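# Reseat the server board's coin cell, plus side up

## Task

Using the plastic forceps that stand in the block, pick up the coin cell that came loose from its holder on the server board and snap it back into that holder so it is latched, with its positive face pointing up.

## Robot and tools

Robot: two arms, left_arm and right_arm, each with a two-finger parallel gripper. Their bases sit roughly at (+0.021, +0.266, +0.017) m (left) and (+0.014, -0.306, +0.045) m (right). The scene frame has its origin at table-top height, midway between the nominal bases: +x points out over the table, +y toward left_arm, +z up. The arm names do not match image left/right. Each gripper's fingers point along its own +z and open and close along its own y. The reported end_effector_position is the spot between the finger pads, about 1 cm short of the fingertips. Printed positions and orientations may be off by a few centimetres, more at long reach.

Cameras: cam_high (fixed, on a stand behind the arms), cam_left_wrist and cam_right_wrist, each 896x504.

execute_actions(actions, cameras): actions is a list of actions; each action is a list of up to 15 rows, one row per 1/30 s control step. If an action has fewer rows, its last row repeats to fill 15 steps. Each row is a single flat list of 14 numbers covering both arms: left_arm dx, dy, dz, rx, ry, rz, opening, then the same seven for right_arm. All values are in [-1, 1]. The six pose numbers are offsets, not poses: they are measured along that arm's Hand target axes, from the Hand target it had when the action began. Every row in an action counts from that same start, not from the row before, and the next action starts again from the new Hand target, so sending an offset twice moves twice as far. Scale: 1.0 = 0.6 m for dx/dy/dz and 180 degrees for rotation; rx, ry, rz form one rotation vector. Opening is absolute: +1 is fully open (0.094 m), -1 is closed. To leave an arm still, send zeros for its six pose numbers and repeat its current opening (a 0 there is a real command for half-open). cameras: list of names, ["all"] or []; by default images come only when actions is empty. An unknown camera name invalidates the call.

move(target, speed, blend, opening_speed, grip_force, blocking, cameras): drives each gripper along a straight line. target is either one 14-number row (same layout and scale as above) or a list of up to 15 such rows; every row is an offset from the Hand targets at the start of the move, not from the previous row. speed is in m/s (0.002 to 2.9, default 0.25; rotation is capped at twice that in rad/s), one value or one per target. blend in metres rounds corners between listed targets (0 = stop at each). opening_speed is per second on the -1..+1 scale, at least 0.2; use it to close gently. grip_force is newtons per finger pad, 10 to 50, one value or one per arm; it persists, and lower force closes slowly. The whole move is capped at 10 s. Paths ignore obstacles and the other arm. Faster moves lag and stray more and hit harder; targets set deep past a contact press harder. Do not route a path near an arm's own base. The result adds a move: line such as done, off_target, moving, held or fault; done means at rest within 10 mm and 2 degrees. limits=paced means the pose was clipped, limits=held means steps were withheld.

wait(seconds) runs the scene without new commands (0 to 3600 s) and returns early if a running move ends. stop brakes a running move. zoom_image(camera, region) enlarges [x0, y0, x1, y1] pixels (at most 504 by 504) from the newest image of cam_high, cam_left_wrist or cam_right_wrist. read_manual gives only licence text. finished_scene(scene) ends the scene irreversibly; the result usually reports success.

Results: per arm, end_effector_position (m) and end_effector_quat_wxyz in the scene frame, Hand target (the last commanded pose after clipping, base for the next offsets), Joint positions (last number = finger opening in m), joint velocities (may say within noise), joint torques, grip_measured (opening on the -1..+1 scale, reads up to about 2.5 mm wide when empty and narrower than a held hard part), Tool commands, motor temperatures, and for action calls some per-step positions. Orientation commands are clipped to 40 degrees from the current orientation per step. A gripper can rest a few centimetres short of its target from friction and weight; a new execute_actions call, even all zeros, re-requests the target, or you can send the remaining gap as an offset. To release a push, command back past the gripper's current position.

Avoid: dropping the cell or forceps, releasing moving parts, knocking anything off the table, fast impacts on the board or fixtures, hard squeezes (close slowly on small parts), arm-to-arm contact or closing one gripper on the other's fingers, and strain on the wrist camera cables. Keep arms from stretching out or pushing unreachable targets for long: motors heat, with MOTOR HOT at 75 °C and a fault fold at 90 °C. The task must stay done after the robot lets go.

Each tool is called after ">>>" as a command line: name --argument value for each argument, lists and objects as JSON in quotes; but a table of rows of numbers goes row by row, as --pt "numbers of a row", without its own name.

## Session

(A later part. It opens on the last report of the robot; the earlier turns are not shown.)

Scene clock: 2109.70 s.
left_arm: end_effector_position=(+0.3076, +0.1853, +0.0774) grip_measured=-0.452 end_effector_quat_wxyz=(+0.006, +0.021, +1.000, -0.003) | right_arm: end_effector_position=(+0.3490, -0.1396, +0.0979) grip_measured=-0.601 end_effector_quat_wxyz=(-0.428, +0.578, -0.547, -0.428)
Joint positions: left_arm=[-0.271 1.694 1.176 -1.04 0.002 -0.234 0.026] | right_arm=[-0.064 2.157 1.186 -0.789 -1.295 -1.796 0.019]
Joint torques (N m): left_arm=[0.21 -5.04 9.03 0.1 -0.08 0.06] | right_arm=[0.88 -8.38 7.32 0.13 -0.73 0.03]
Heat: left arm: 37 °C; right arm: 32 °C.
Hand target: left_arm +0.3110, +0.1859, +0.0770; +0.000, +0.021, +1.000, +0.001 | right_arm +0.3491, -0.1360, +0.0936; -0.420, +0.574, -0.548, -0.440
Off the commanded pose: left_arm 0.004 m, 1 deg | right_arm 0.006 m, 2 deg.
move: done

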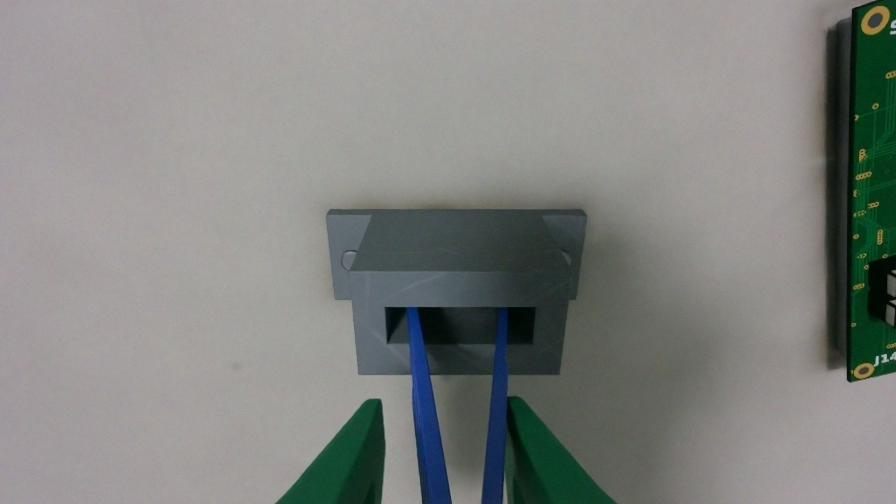

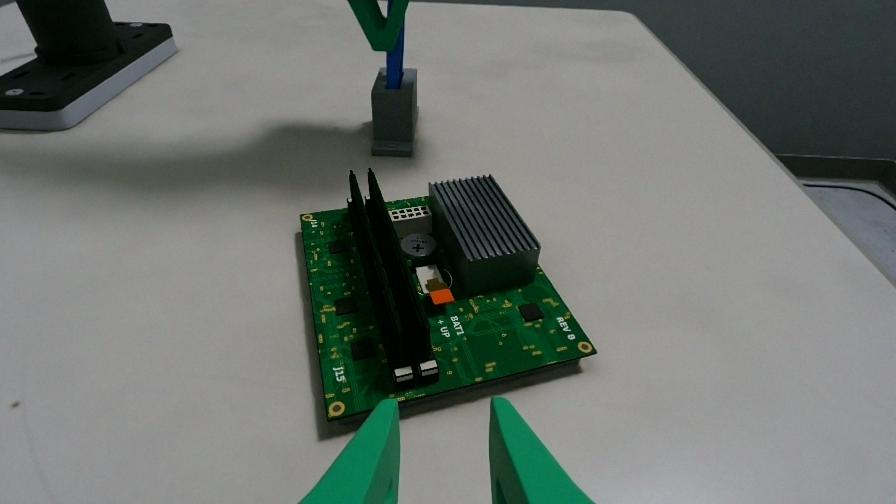

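>>> move --target '[-0.0082,-0.003,-0.0025,0,0,0,-0.45,0,0,0,0,0,0,-0.6]' --speed 0.05 --cameras '["cam_left_wrist","cam_right_wrist"]'

>>> zoom_image --camera "cam_right_wrist" --region '[320, 0, 480, 180]'

Scene clock: 2118.23 s.
left_arm: end_effector_position=(+0.3126, +0.1838, +0.0793) grip_measured=-0.452 end_effector_quat_wxyz=(+0.006, +0.021, +1.000, -0.003) | right_arm: end_effector_position=(+0.3490, -0.1396, +0.0979) grip_measured=-0.601 end_effector_quat_wxyz=(-0.428, +0.578, -0.547, -0.428)
Joint positions: left_arm=[-0.271 1.711 1.203 -1.049 0.002 -0.234 0.026] | right_arm=[-0.064 2.157 1.186 -0.789 -1.295 -1.796 0.019]
Joint torques (N m): left_arm=[0.01 -5.19 9.03 0.09 -0.07 0.02] | right_arm=[0.9 -8.38 7.32 0.14 -0.72 0.02]
Heat: left arm: 37 °C; right arm: 32 °C.
Hand target: left_arm +0.3159, +0.1839, +0.0786; +0.000, +0.021, +1.000, +0.001 | right_arm +0.3491, -0.1360, +0.0936; -0.420, +0.574, -0.548, -0.440
Off the commanded pose: left_arm 0.003 m, 1 deg | right_arm 0.006 m, 2 deg.
move: done

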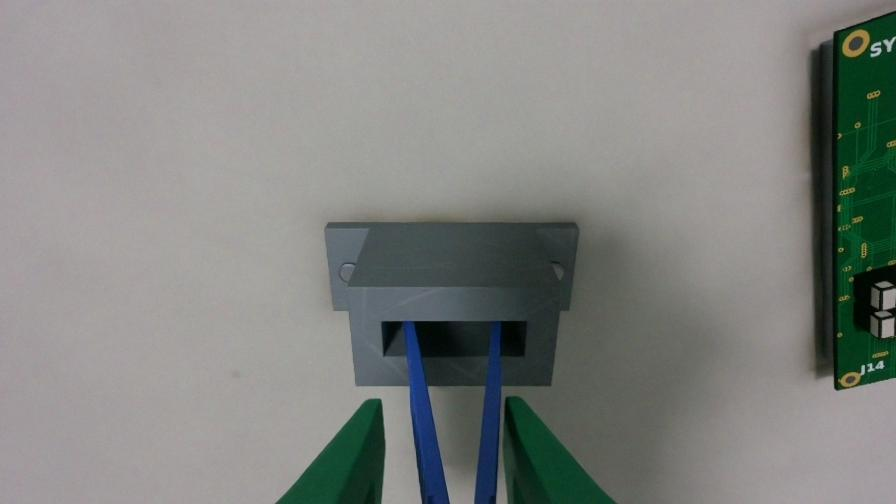

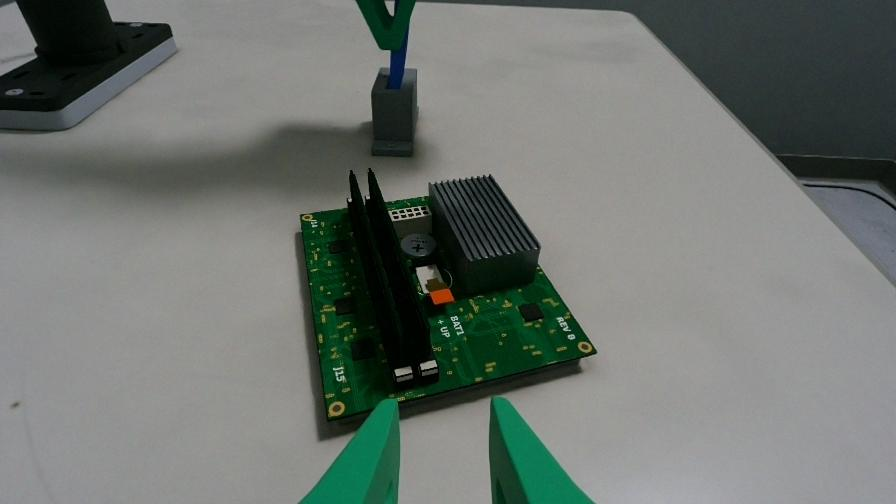

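Scaled by 2.800 from the camera's image (finer frame: 1280x720).

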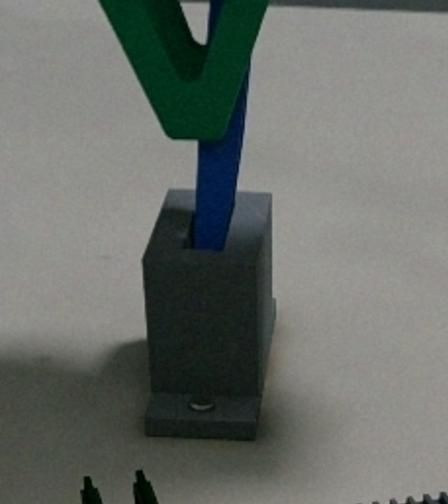

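>>> move --target '[0.0,0.0,0.0,0,0.025,0,-0.5,0,0,0,0,0,0,-0.6]' --speed 0.05 --cameras '["cam_left_wrist","cam_right_wrist"]'

>>> zoom_image --camera "cam_right_wrist" --region '[320, 0, 480, 180]'

Scene clock: 2152.57 s.
left_arm: end_effector_position=(+0.3128, +0.1836, +0.0800) grip_measured=-0.498 end_effector_quat_wxyz=(-0.031, +0.021, +0.999, +0.001) | right_arm: end_effector_position=(+0.3490, -0.1396, +0.0979) grip_measured=-0.601 end_effector_quat_wxyz=(-0.428, +0.578, -0.547, -0.428)
Joint positions: left_arm=[-0.264 1.781 1.287 -1.138 0.013 -0.228 0.024] | right_arm=[-0.064 2.157 1.186 -0.789 -1.295 -1.796 0.019]
Joint torques (N m): left_arm=[0.36 -5.63 8.9 -0.06 0 0.08] | right_arm=[0.91 -8.38 7.34 0.13 -0.72 0.03]
Heat: left arm: 37 °C; right arm: 32 °C.
Hand target: left_arm +0.3159, +0.1839, +0.0786; -0.039, +0.021, +0.999, +0.002 | right_arm +0.3491, -0.1360, +0.0936; -0.420, +0.574, -0.548, -0.440
Off the commanded pose: left_arm 0.003 m, 1 deg | right_arm 0.006 m, 2 deg.
move: done

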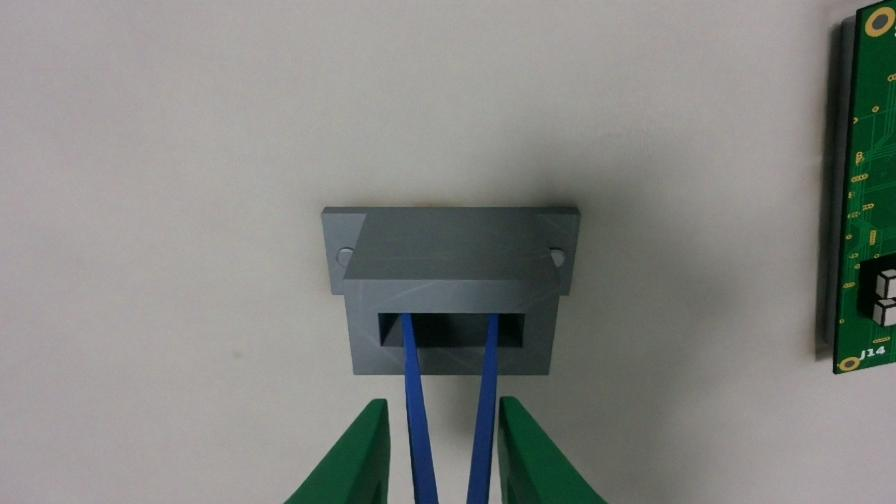

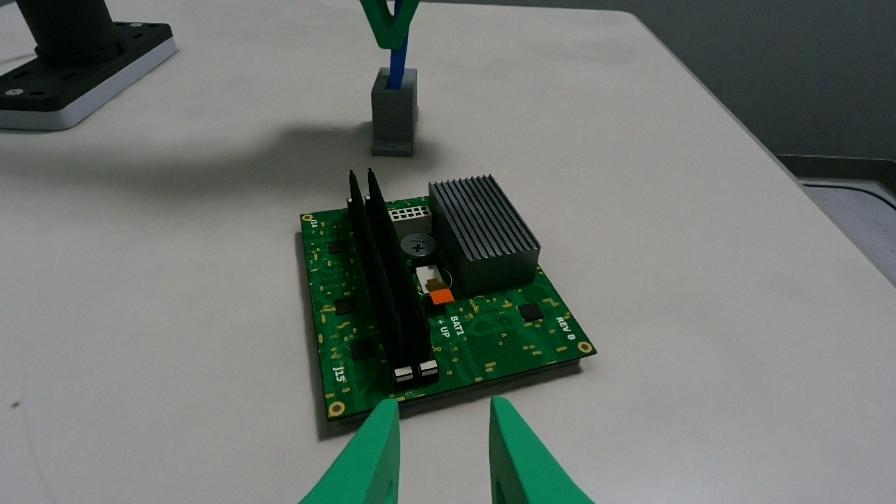

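Scaled by 2.800 from the camera's image (finer frame: 1280x720).

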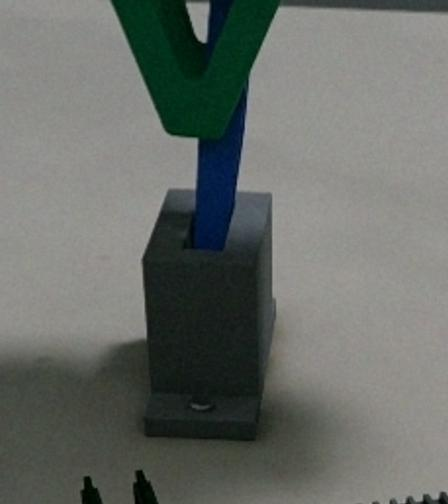

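>>> move --pt "-0.0075 0.0 0.001 0 0 0 -0.5 0 0 0 0 0 0 -0.6" --pt "-0.0075 0.0 0.001 0 0 0 -0.655 0 0 0 0 0 0 -0.6" --speed 0.05 --opening_speed 0.3 --cameras '["cam_left_wrist","cam_right_wrist"]'

>>> zoom_image --camera "cam_right_wrist" --region '[320, 0, 480, 180]'

Scene clock: 2164.67 s.
left_arm: end_effector_position=(+0.3166, +0.1835, +0.0793) grip_measured=-0.652 end_effector_quat_wxyz=(-0.032, +0.021, +0.999, +0.001) | right_arm: end_effector_position=(+0.3490, -0.1396, +0.0979) grip_measured=-0.601 end_effector_quat_wxyz=(-0.428, +0.578, -0.547, -0.428)
Joint positions: left_arm=[-0.261 1.797 1.304 -1.141 0.013 -0.224 0.016] | right_arm=[-0.064 2.157 1.186 -0.789 -1.295 -1.796 0.019]
Joint torques (N m): left_arm=[0.39 -5.72 8.92 -0.06 -0.01 0.07] | right_arm=[0.9 -8.38 7.32 0.13 -0.73 0.02]
Motor temperatures (°C): left_arm=[21 36 34 22 22 22 24] | right_arm=[24 32 26 22 25 22 23]
Heat: left arm: 36 °C; right arm: 32 °C.
Hand target: left_arm +0.3202, +0.1837, +0.0776; -0.039, +0.021, +0.999, +0.002 | right_arm +0.3491, -0.1360, +0.0936; -0.420, +0.574, -0.548, -0.440
Off the commanded pose: left_arm 0.004 m, 1 deg | right_arm 0.006 m, 2 deg.
move: done

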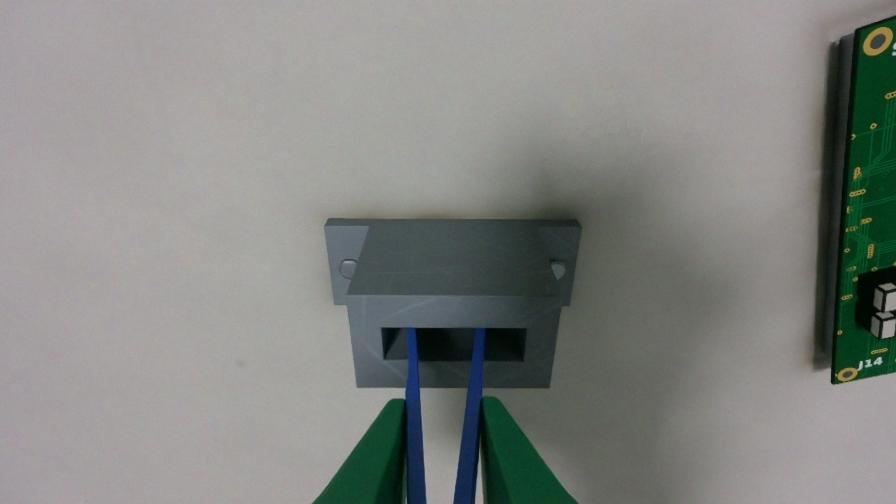

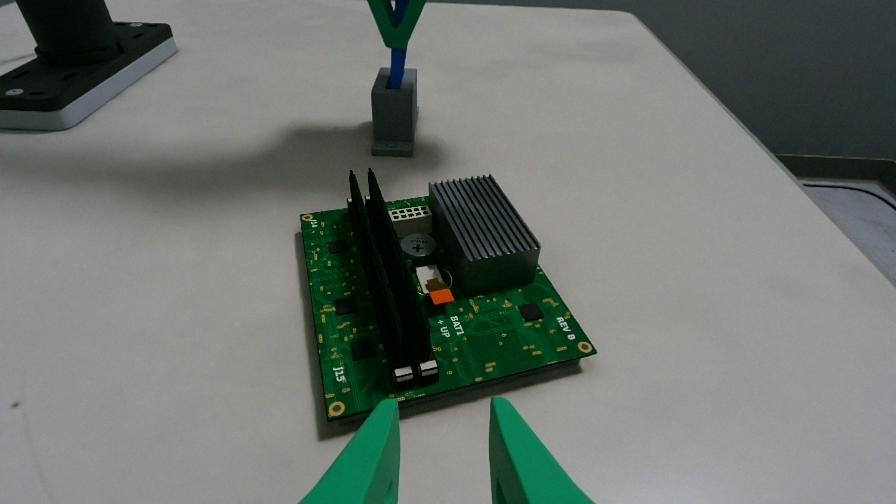

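Scaled by 2.800 from the camera's image (finer frame: 1280x720).

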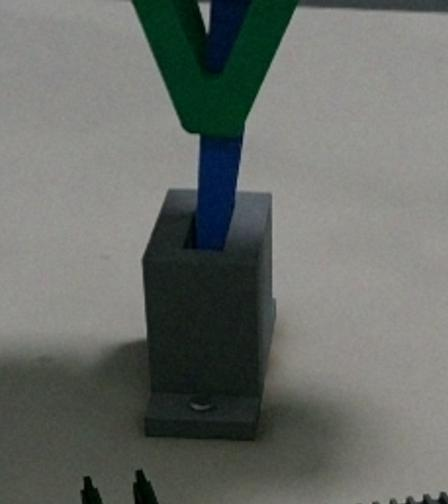

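>>> move --target '[0.0078,0.0,-0.1,0,0,0,-0.655,0,0,0,0,0,0,-0.6]' --speed 0.08 --cameras '["cam_left_wrist","cam_right_wrist"]'

Scene clock: 2179.33 s.
left_arm: end_effector_position=(+0.3172, +0.1833, +0.1302) grip_measured=-0.653 end_effector_quat_wxyz=(-0.046, +0.021, +0.999, +0.005) | right_arm: end_effector_position=(+0.3490, -0.1396, +0.0979) grip_measured=-0.601 end_effector_quat_wxyz=(-0.428, +0.578, -0.547, -0.428)
Joint positions: left_arm=[-0.261 1.797 1.506 -1.372 0.013 -0.224 0.016] | right_arm=[-0.064 2.157 1.186 -0.789 -1.295 -1.796 0.019]
Joint torques (N m): left_arm=[0.35 -8.51 9.03 -0.14 -0.02 0.07] | right_arm=[0.92 -8.38 7.31 0.13 -0.73 0.02]
Heat: left arm: 36 °C; right arm: 32 °C.
Hand target: left_arm +0.3203, +0.1836, +0.1378; -0.039, +0.021, +0.999, +0.002 | right_arm +0.3491, -0.1360, +0.0936; -0.420, +0.574, -0.548, -0.440
Off the commanded pose: left_arm 0.008 m, 1 deg | right_arm 0.006 m, 2 deg.
move: done

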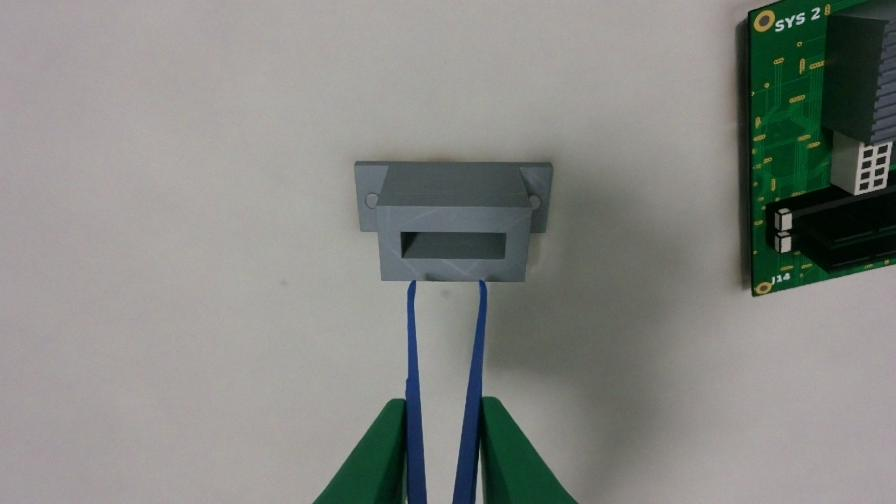

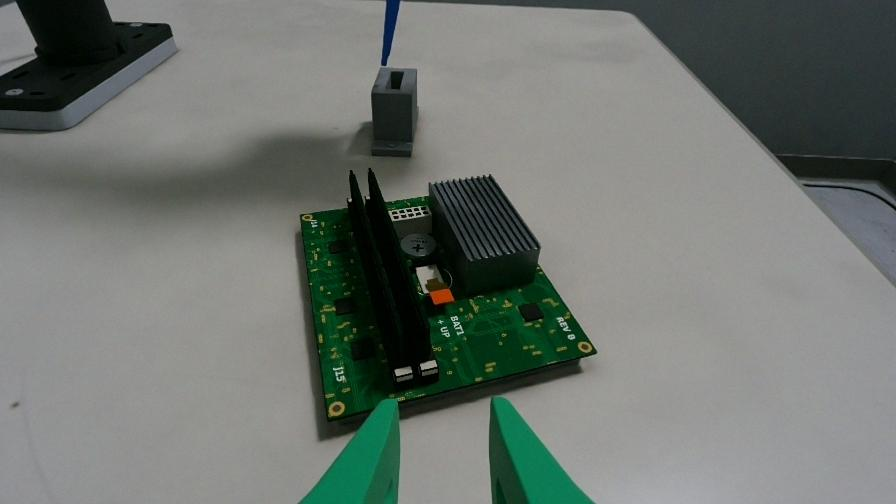

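>>> move --pt "0.0022 0 -0.0286 0 0 0 -0.655 0 0 0 0 0 0 -0.6" --pt "-0.0439 -0.2672 -0.0328 0.0023 -0.0525 0.2147 -0.655 0 0 0 0 0 0 -0.6" --speed 0.15 --blend '[0.01,0]' --cameras '["cam_left_wrist","cam_right_wrist"]'

Scene clock: 2234.37 s.
left_arm: end_effector_position=(+0.3336, +0.0281, +0.1596) grip_measured=-0.653 end_effector_quat_wxyz=(+0.040, +0.346, +0.937, -0.019) | right_arm: end_effector_position=(+0.3490, -0.1396, +0.0979) grip_measured=-0.601 end_effector_quat_wxyz=(-0.428, +0.578, -0.547, -0.428)
Joint positions: left_arm=[-0.641 1.964 1.844 -1.364 0.013 0.06 0.016] | right_arm=[-0.064 2.157 1.186 -0.789 -1.295 -1.796 0.019]
Joint torques (N m): left_arm=[-0.27 -7.28 9.35 0.53 -0.1 0.07] | right_arm=[0.9 -8.39 7.34 0.13 -0.73 0.02]
Heat: left arm: 37 °C; right arm: 32 °C.
Hand target: left_arm +0.3413, +0.0222, +0.1552; +0.043, +0.350, +0.936, -0.017 | right_arm +0.3491, -0.1360, +0.0936; -0.420, +0.574, -0.548, -0.440
Off the commanded pose: left_arm 0.011 m, 1 deg | right_arm 0.006 m, 2 deg.
move: off_target (left_arm); blend cut to 0.0086 m at target 1

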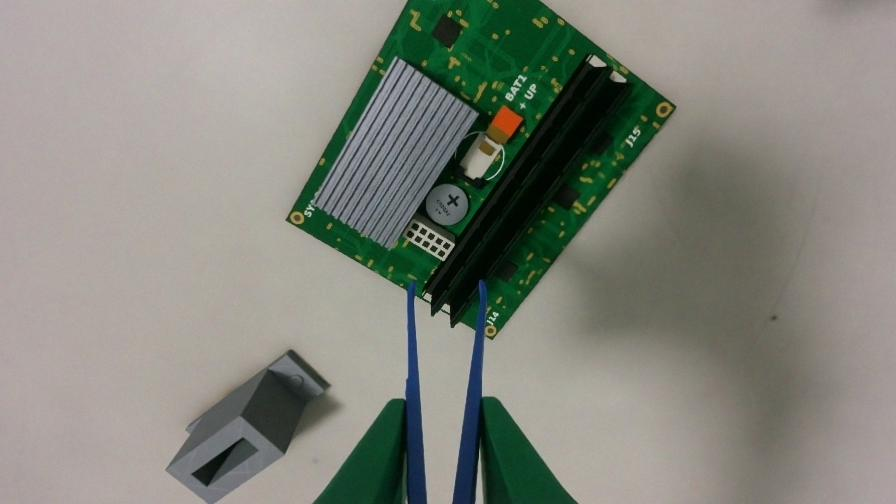

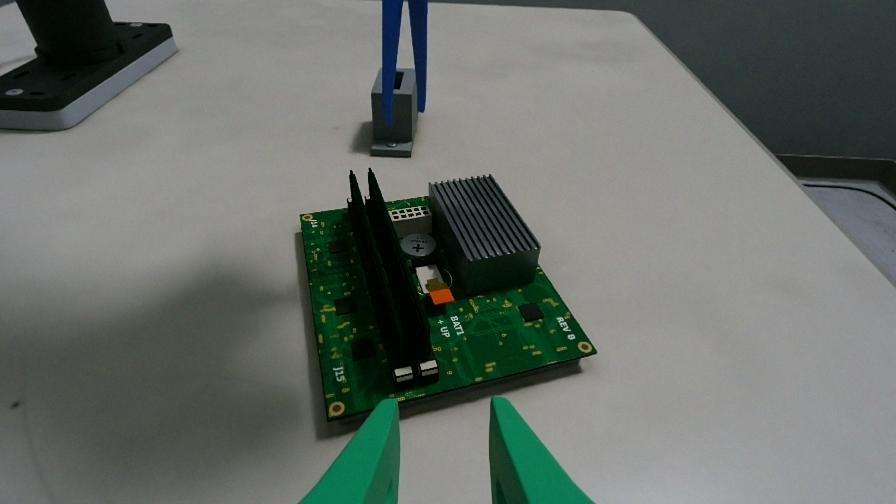

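>>> zoom_image --camera "cam_left_wrist" --region '[360, 90, 560, 300]'

Scaled by 2.400 from the camera's image (finer frame: 1280x720).

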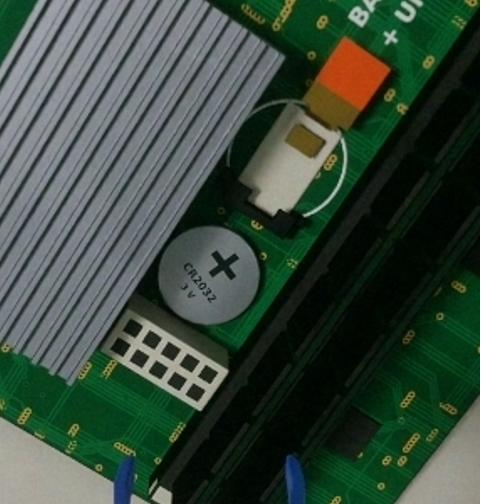

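>>> move --target '[0.002,-0.0005,0.0417,0,0,0,-0.66,0,0,0,0,0,0,-0.6]' --speed 0.08 --cameras '["cam_left_wrist","cam_right_wrist"]'

>>> zoom_image --camera "cam_right_wrist" --region '[330, 80, 510, 260]'

Scene clock: 2271.03 s.
left_arm: end_effector_position=(+0.3418, +0.0219, +0.1459) grip_measured=-0.658 end_effector_quat_wxyz=(+0.057, +0.346, +0.936, -0.024) | right_arm: end_effector_position=(+0.3490, -0.1396, +0.0979) grip_measured=-0.601 end_effector_quat_wxyz=(-0.428, +0.578, -0.547, -0.428)
Joint positions: left_arm=[-0.641 1.964 1.786 -1.27 0.013 0.06 0.016] | right_arm=[-0.064 2.157 1.186 -0.789 -1.295 -1.796 0.019]
Joint torques (N m): left_arm=[-0.42 -7.6 5.71 0.65 -0.1 0.08] | right_arm=[0.9 -8.38 7.32 0.13 -0.73 0.03]
Heat: left arm: 37 °C; right arm: 32 °C.
Hand target: left_arm +0.3419, +0.0213, +0.1302; +0.043, +0.350, +0.936, -0.017 | right_arm +0.3491, -0.1360, +0.0936; -0.420, +0.574, -0.548, -0.440
Off the commanded pose: left_arm 0.016 m, 2 deg | right_arm 0.006 m, 2 deg.
move: off_target (left_arm)

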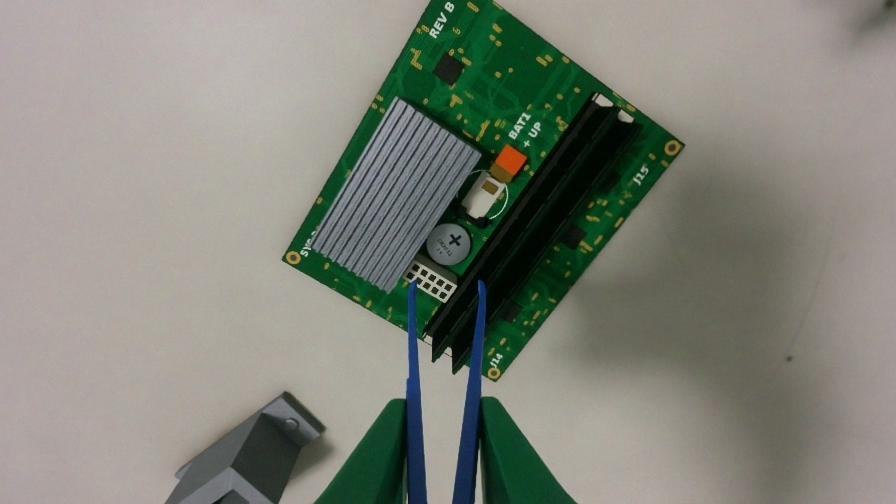

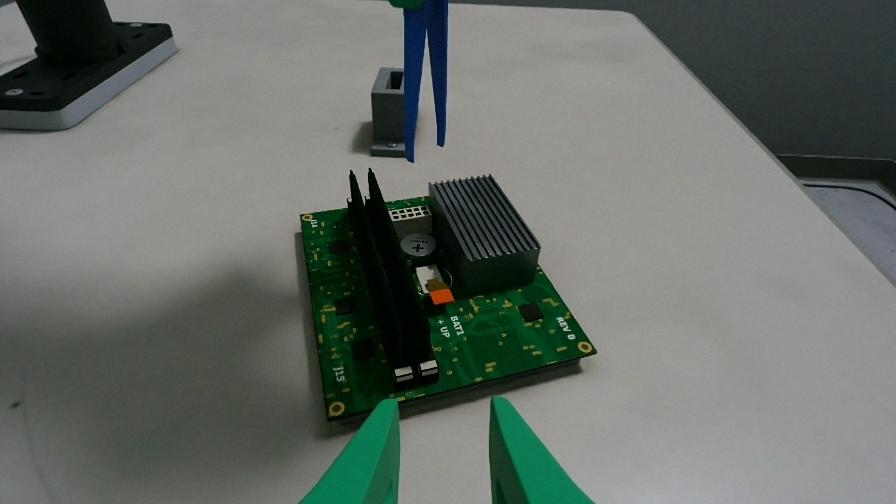

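Scaled by 2.800 from the camera's image (finer frame: 1280x720).

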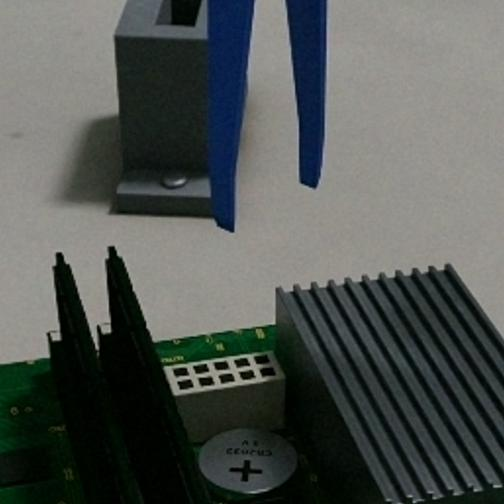

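>>> move --target '[0.0037,-0.0015,0.0197,0,0,0,-0.66,0,0,0,0,0,0,-0.6]' --speed 0.06 --cameras '["cam_left_wrist","cam_right_wrist"]'

>>> zoom_image --camera "cam_right_wrist" --region '[330, 80, 510, 260]'

>>> zoom_image --camera "cam_left_wrist" --region '[360, 140, 540, 320]'

Scene clock: 2280.63 s.
left_arm: end_effector_position=(+0.3414, +0.0223, +0.1325) grip_measured=-0.658 end_effector_quat_wxyz=(+0.055, +0.346, +0.936, -0.023) | right_arm: end_effector_position=(+0.3490, -0.1396, +0.0979) grip_measured=-0.601 end_effector_quat_wxyz=(-0.428, +0.578, -0.547, -0.428)
Joint positions: left_arm=[-0.641 1.964 1.733 -1.221 0.013 0.06 0.016] | right_arm=[-0.064 2.157 1.186 -0.789 -1.295 -1.796 0.019]
Joint torques (N m): left_arm=[-0.64 -7.92 5.75 0.66 -0.1 0.05] | right_arm=[0.92 -8.38 7.31 0.13 -0.73 0.03]
Heat: left arm: 37 °C; right arm: 32 °C.
Hand target: left_arm +0.3406, +0.0213, +0.1182; +0.044, +0.350, +0.936, -0.017 | right_arm +0.3491, -0.1360, +0.0936; -0.420, +0.574, -0.548, -0.440
Off the commanded pose: left_arm 0.014 m, 2 deg | right_arm 0.006 m, 2 deg.
move: off_target (left_arm)

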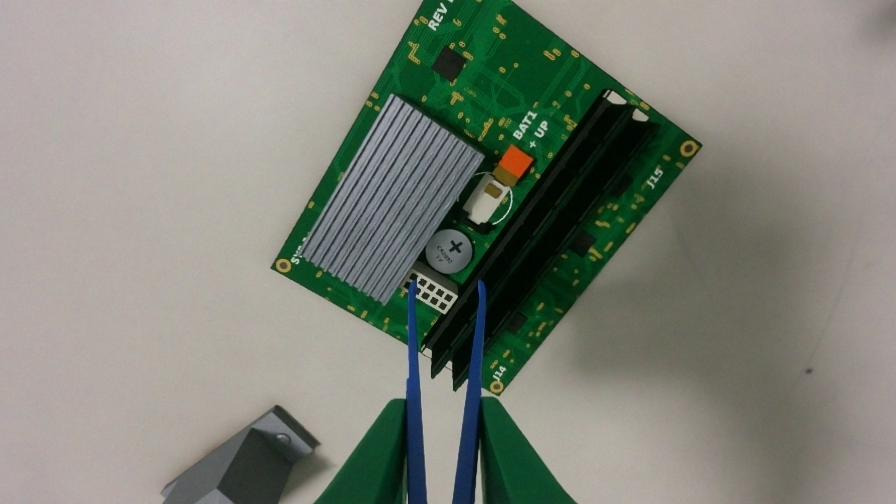

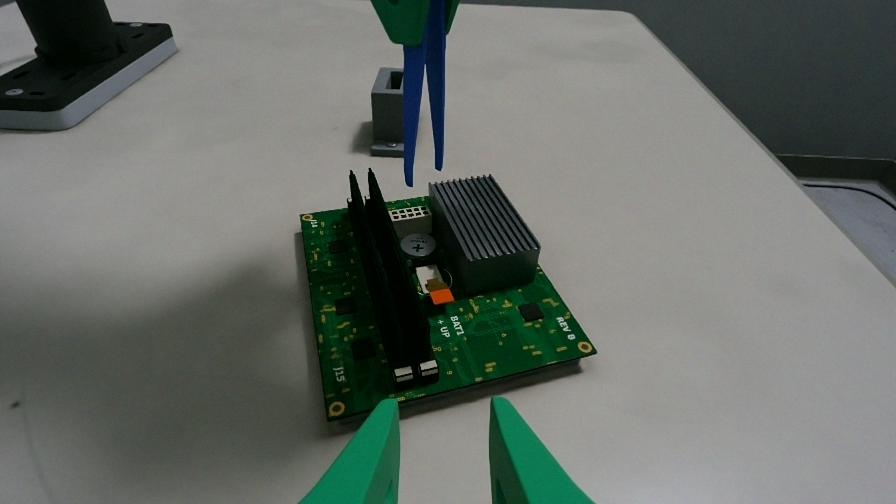

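Scaled by 2.800 from the camera's image (finer frame: 1280x720).

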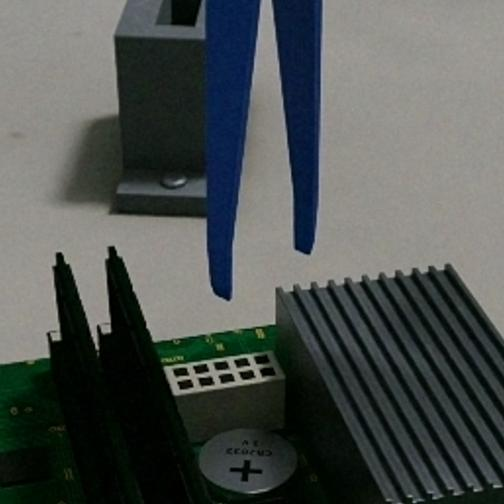

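Scaled by 2.800 from the camera's image (finer frame: 1280x720).

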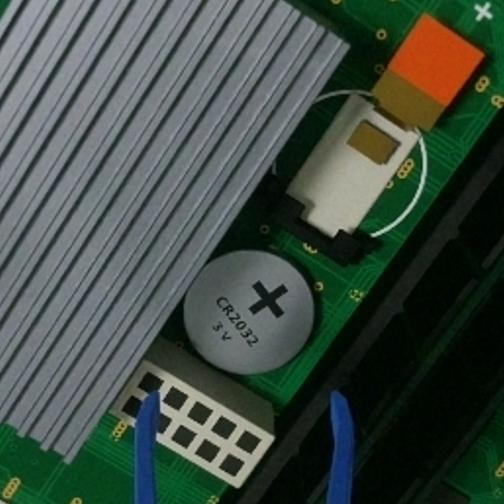

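>>> move --target '[0.0062,-0.0019,0.0163,0,0,0,-0.665,0,0,0,0,0,0,-0.6]' --speed 0.06 --cameras '["cam_left_wrist","cam_right_wrist"]'

>>> zoom_image --camera "cam_right_wrist" --region '[330, 120, 510, 300]'

>>> zoom_image --camera "cam_left_wrist" --region '[360, 140, 540, 320]'

Scene clock: 2327.43 s.
left_arm: end_effector_position=(+0.3386, +0.0226, +0.1189) grip_measured=-0.663 end_effector_quat_wxyz=(+0.051, +0.348, +0.936, -0.022) | right_arm: end_effector_position=(+0.3490, -0.1396, +0.0979) grip_measured=-0.601 end_effector_quat_wxyz=(-0.428, +0.578, -0.547, -0.428)
Joint positions: left_arm=[-0.644 1.964 1.681 -1.177 0.013 0.06 0.016] | right_arm=[-0.064 2.157 1.186 -0.789 -1.295 -1.796 0.019]
Joint torques (N m): left_arm=[-0.55 -8.66 5.74 0.62 -0.1 0.02] | right_arm=[0.9 -8.38 7.32 0.13 -0.73 0.03]
Heat: left arm: 38 °C; right arm: 32 °C.
Hand target: left_arm +0.3377, +0.0222, +0.1082; +0.044, +0.350, +0.936, -0.017 | right_arm +0.3491, -0.1360, +0.0936; -0.420, +0.574, -0.548, -0.440
Off the commanded pose: left_arm 0.011 m, 1 deg | right_arm 0.006 m, 2 deg.
move: off_target (left_arm)

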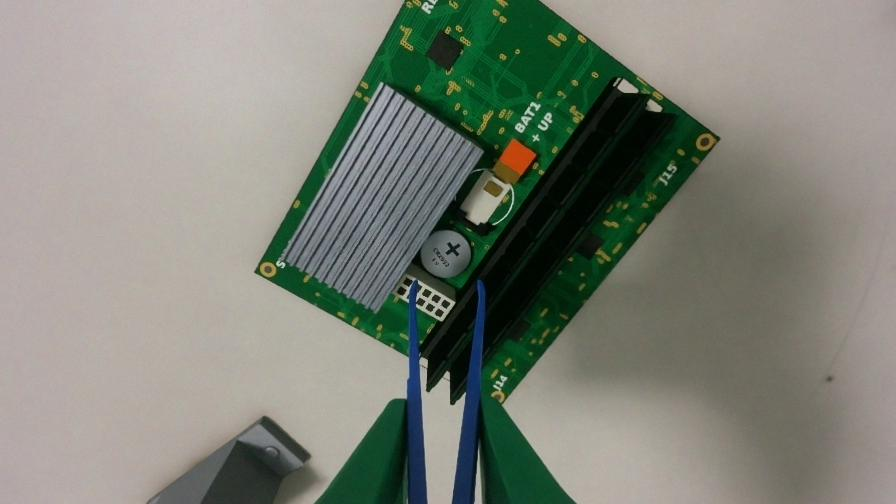

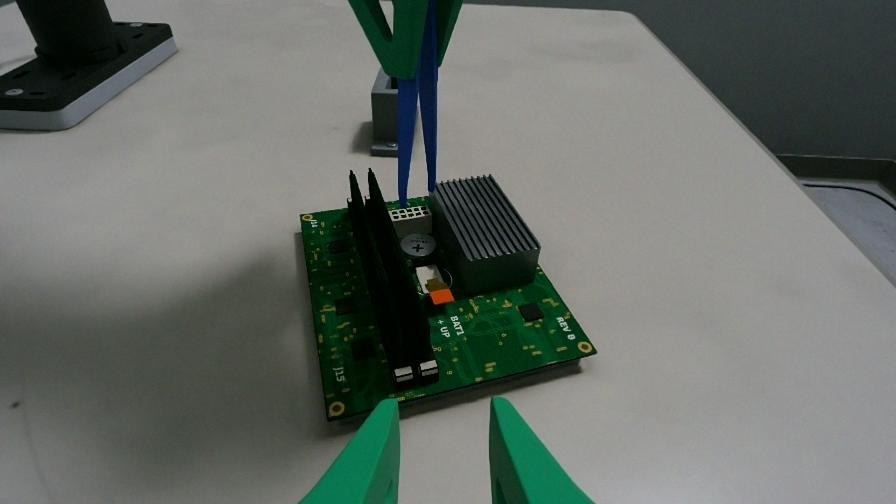

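Scaled by 2.800 from the camera's image (finer frame: 1280x720).

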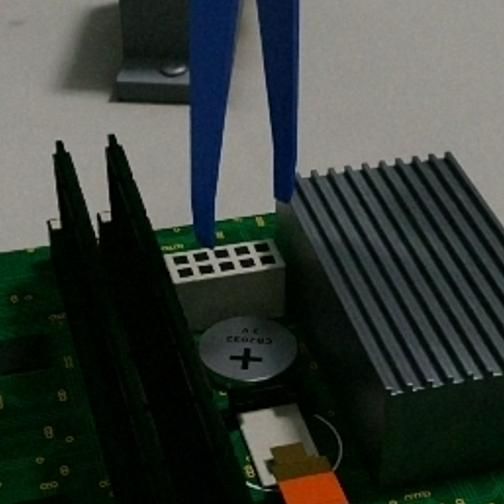

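Scaled by 2.800 from the camera's image (finer frame: 1280x720).

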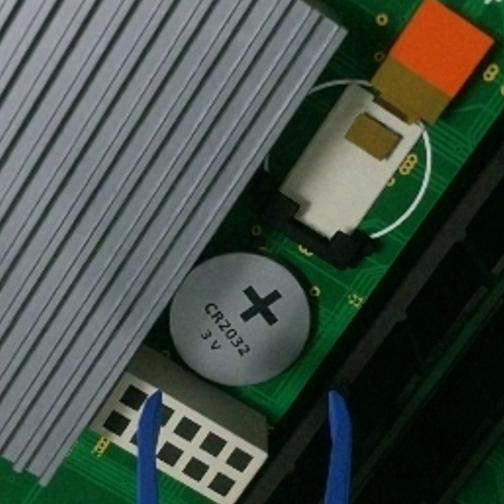

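>>> zoom_image --camera "cam_left_wrist" --region '[400, 190, 510, 300]'

>>> zoom_image --camera "cam_right_wrist" --region '[380, 180, 480, 280]'

Scaled by 4.582 from the camera's image (finer frame: 1280x720).

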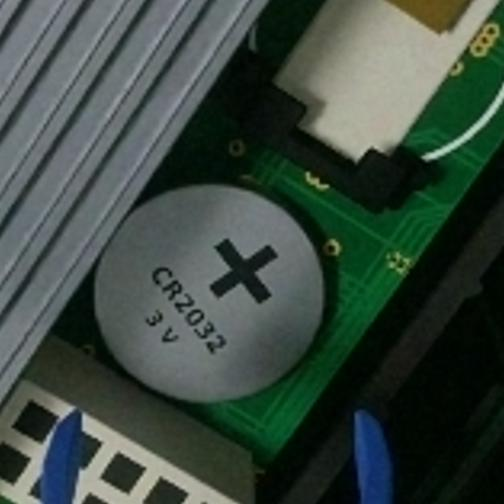

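Scaled by 5.040 from the camera's image (finer frame: 1280x720).

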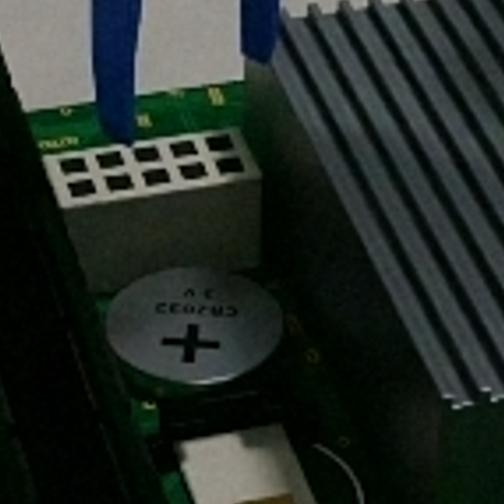

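>>> move --target '[0.0027,0.0008,0.0365,0,0,0,-0.652,0,0,0,0,0,0,-0.6]' --speed 0.05 --cameras '["cam_left_wrist","cam_right_wrist"]'

>>> zoom_image --camera "cam_right_wrist" --region '[380, 160, 480, 260]'

>>> zoom_image --camera "cam_left_wrist" --region '[380, 180, 520, 320]'

Scene clock: 2405.50 s.
left_arm: end_effector_position=(+0.3395, +0.0220, +0.1013) grip_measured=-0.653 end_effector_quat_wxyz=(+0.056, +0.347, +0.936, -0.023) | right_arm: end_effector_position=(+0.3490, -0.1396, +0.0979) grip_measured=-0.601 end_effector_quat_wxyz=(-0.428, +0.578, -0.547, -0.428)
Joint positions: left_arm=[-0.644 1.964 1.609 -1.096 0.013 0.06 0.016] | right_arm=[-0.064 2.157 1.186 -0.789 -1.295 -1.796 0.019]
Joint torques (N m): left_arm=[-0.44 -7.71 5.75 0.65 -0.09 0.02] | right_arm=[0.91 -8.38 7.32 0.13 -0.73 0.02]
Heat: left arm: 38 °C; right arm: 32 °C.
Hand target: left_arm +0.3383, +0.0223, +0.0862; +0.044, +0.350, +0.936, -0.017 | right_arm +0.3491, -0.1360, +0.0936; -0.420, +0.574, -0.548, -0.440
Off the commanded pose: left_arm 0.015 m, 2 deg | right_arm 0.006 m, 2 deg.
move: off_target (left_arm)

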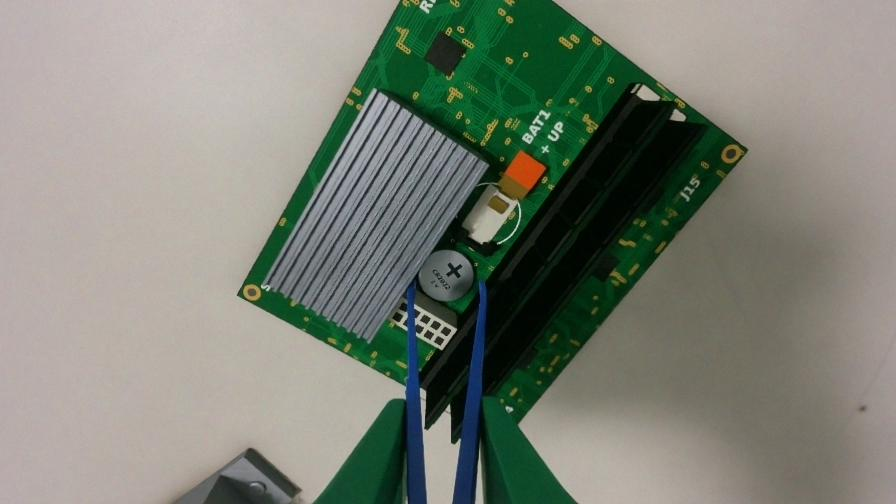

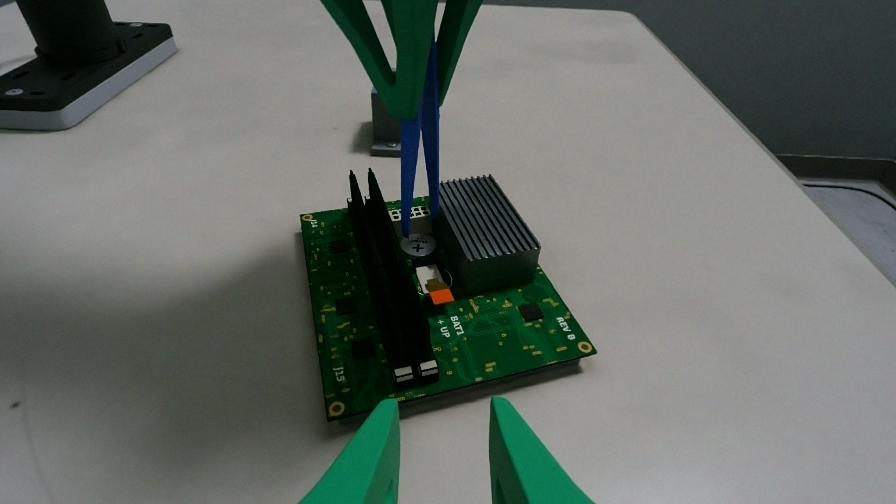

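Scaled by 5.040 from the camera's image (finer frame: 1280x720).

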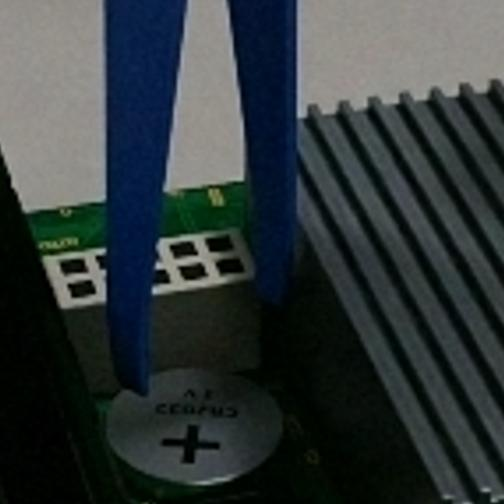

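Scaled by 3.600 from the camera's image (finer frame: 1280x720).

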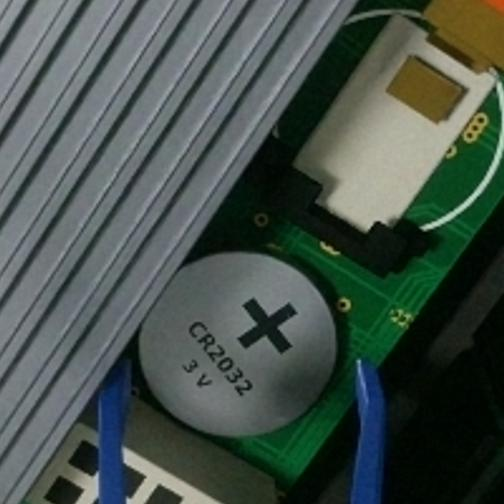

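>>> move --target '[0.0048,0.0002,0.023,0,0,0,-0.652,0,0,0,0,0,0,-0.6]' --speed 0.04 --cameras '["cam_left_wrist","cam_right_wrist"]'

>>> zoom_image --camera "cam_right_wrist" --region '[380, 180, 480, 280]'

>>> zoom_image --camera "cam_left_wrist" --region '[380, 200, 520, 340]'

Scene clock: 2434.93 s.
left_arm: end_effector_position=(+0.3387, +0.0226, +0.0886) grip_measured=-0.653 end_effector_quat_wxyz=(+0.057, +0.347, +0.936, -0.024) | right_arm: end_effector_position=(+0.3490, -0.1396, +0.0979) grip_measured=-0.601 end_effector_quat_wxyz=(-0.428, +0.578, -0.547, -0.428)
Joint positions: left_arm=[-0.644 1.964 1.558 -1.042 0.013 0.06 0.016] | right_arm=[-0.064 2.157 1.186 -0.789 -1.295 -1.796 0.019]
Joint torques (N m): left_arm=[-0.4 -7.35 5.71 0.68 -0.1 0.04] | right_arm=[0.91 -8.38 7.32 0.13 -0.72 0.03]
Heat: left arm: 37 °C; right arm: 32 °C.
Hand target: left_arm +0.3371, +0.0235, +0.0721; +0.043, +0.350, +0.936, -0.017 | right_arm +0.3491, -0.1360, +0.0936; -0.420, +0.574, -0.548, -0.440
Off the commanded pose: left_arm 0.017 m, 2 deg | right_arm 0.006 m, 2 deg.
move: off_target (left_arm)

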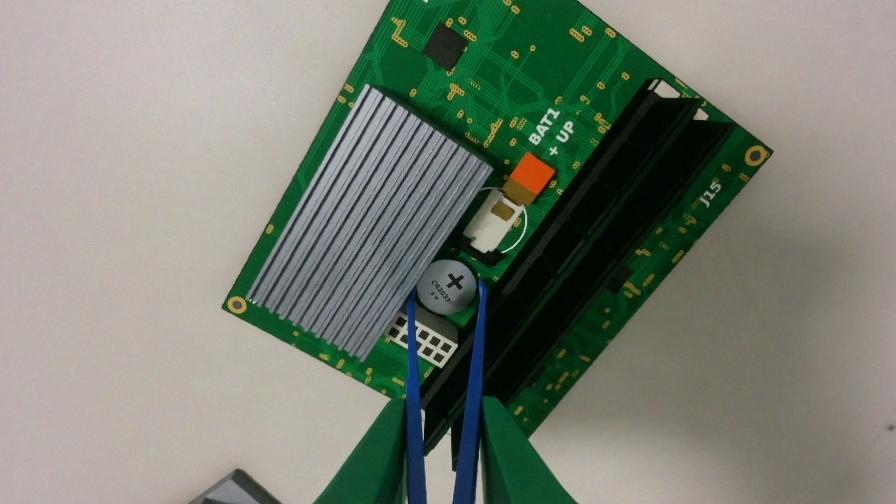

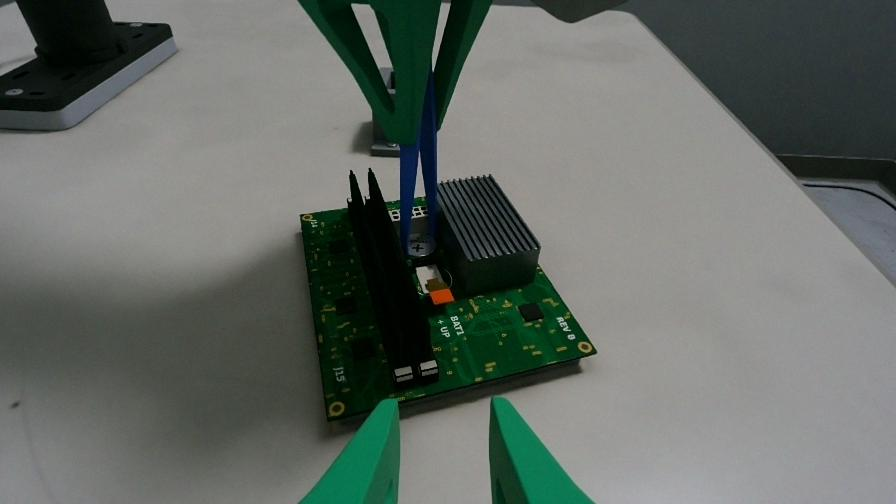

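Scaled by 5.040 from the camera's image (finer frame: 1280x720).

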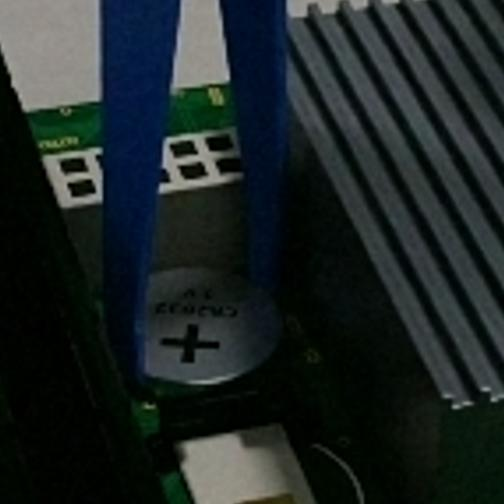

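Scaled by 3.600 from the camera's image (finer frame: 1280x720).

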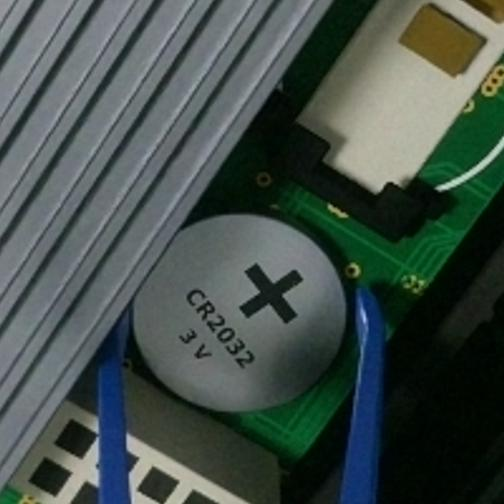

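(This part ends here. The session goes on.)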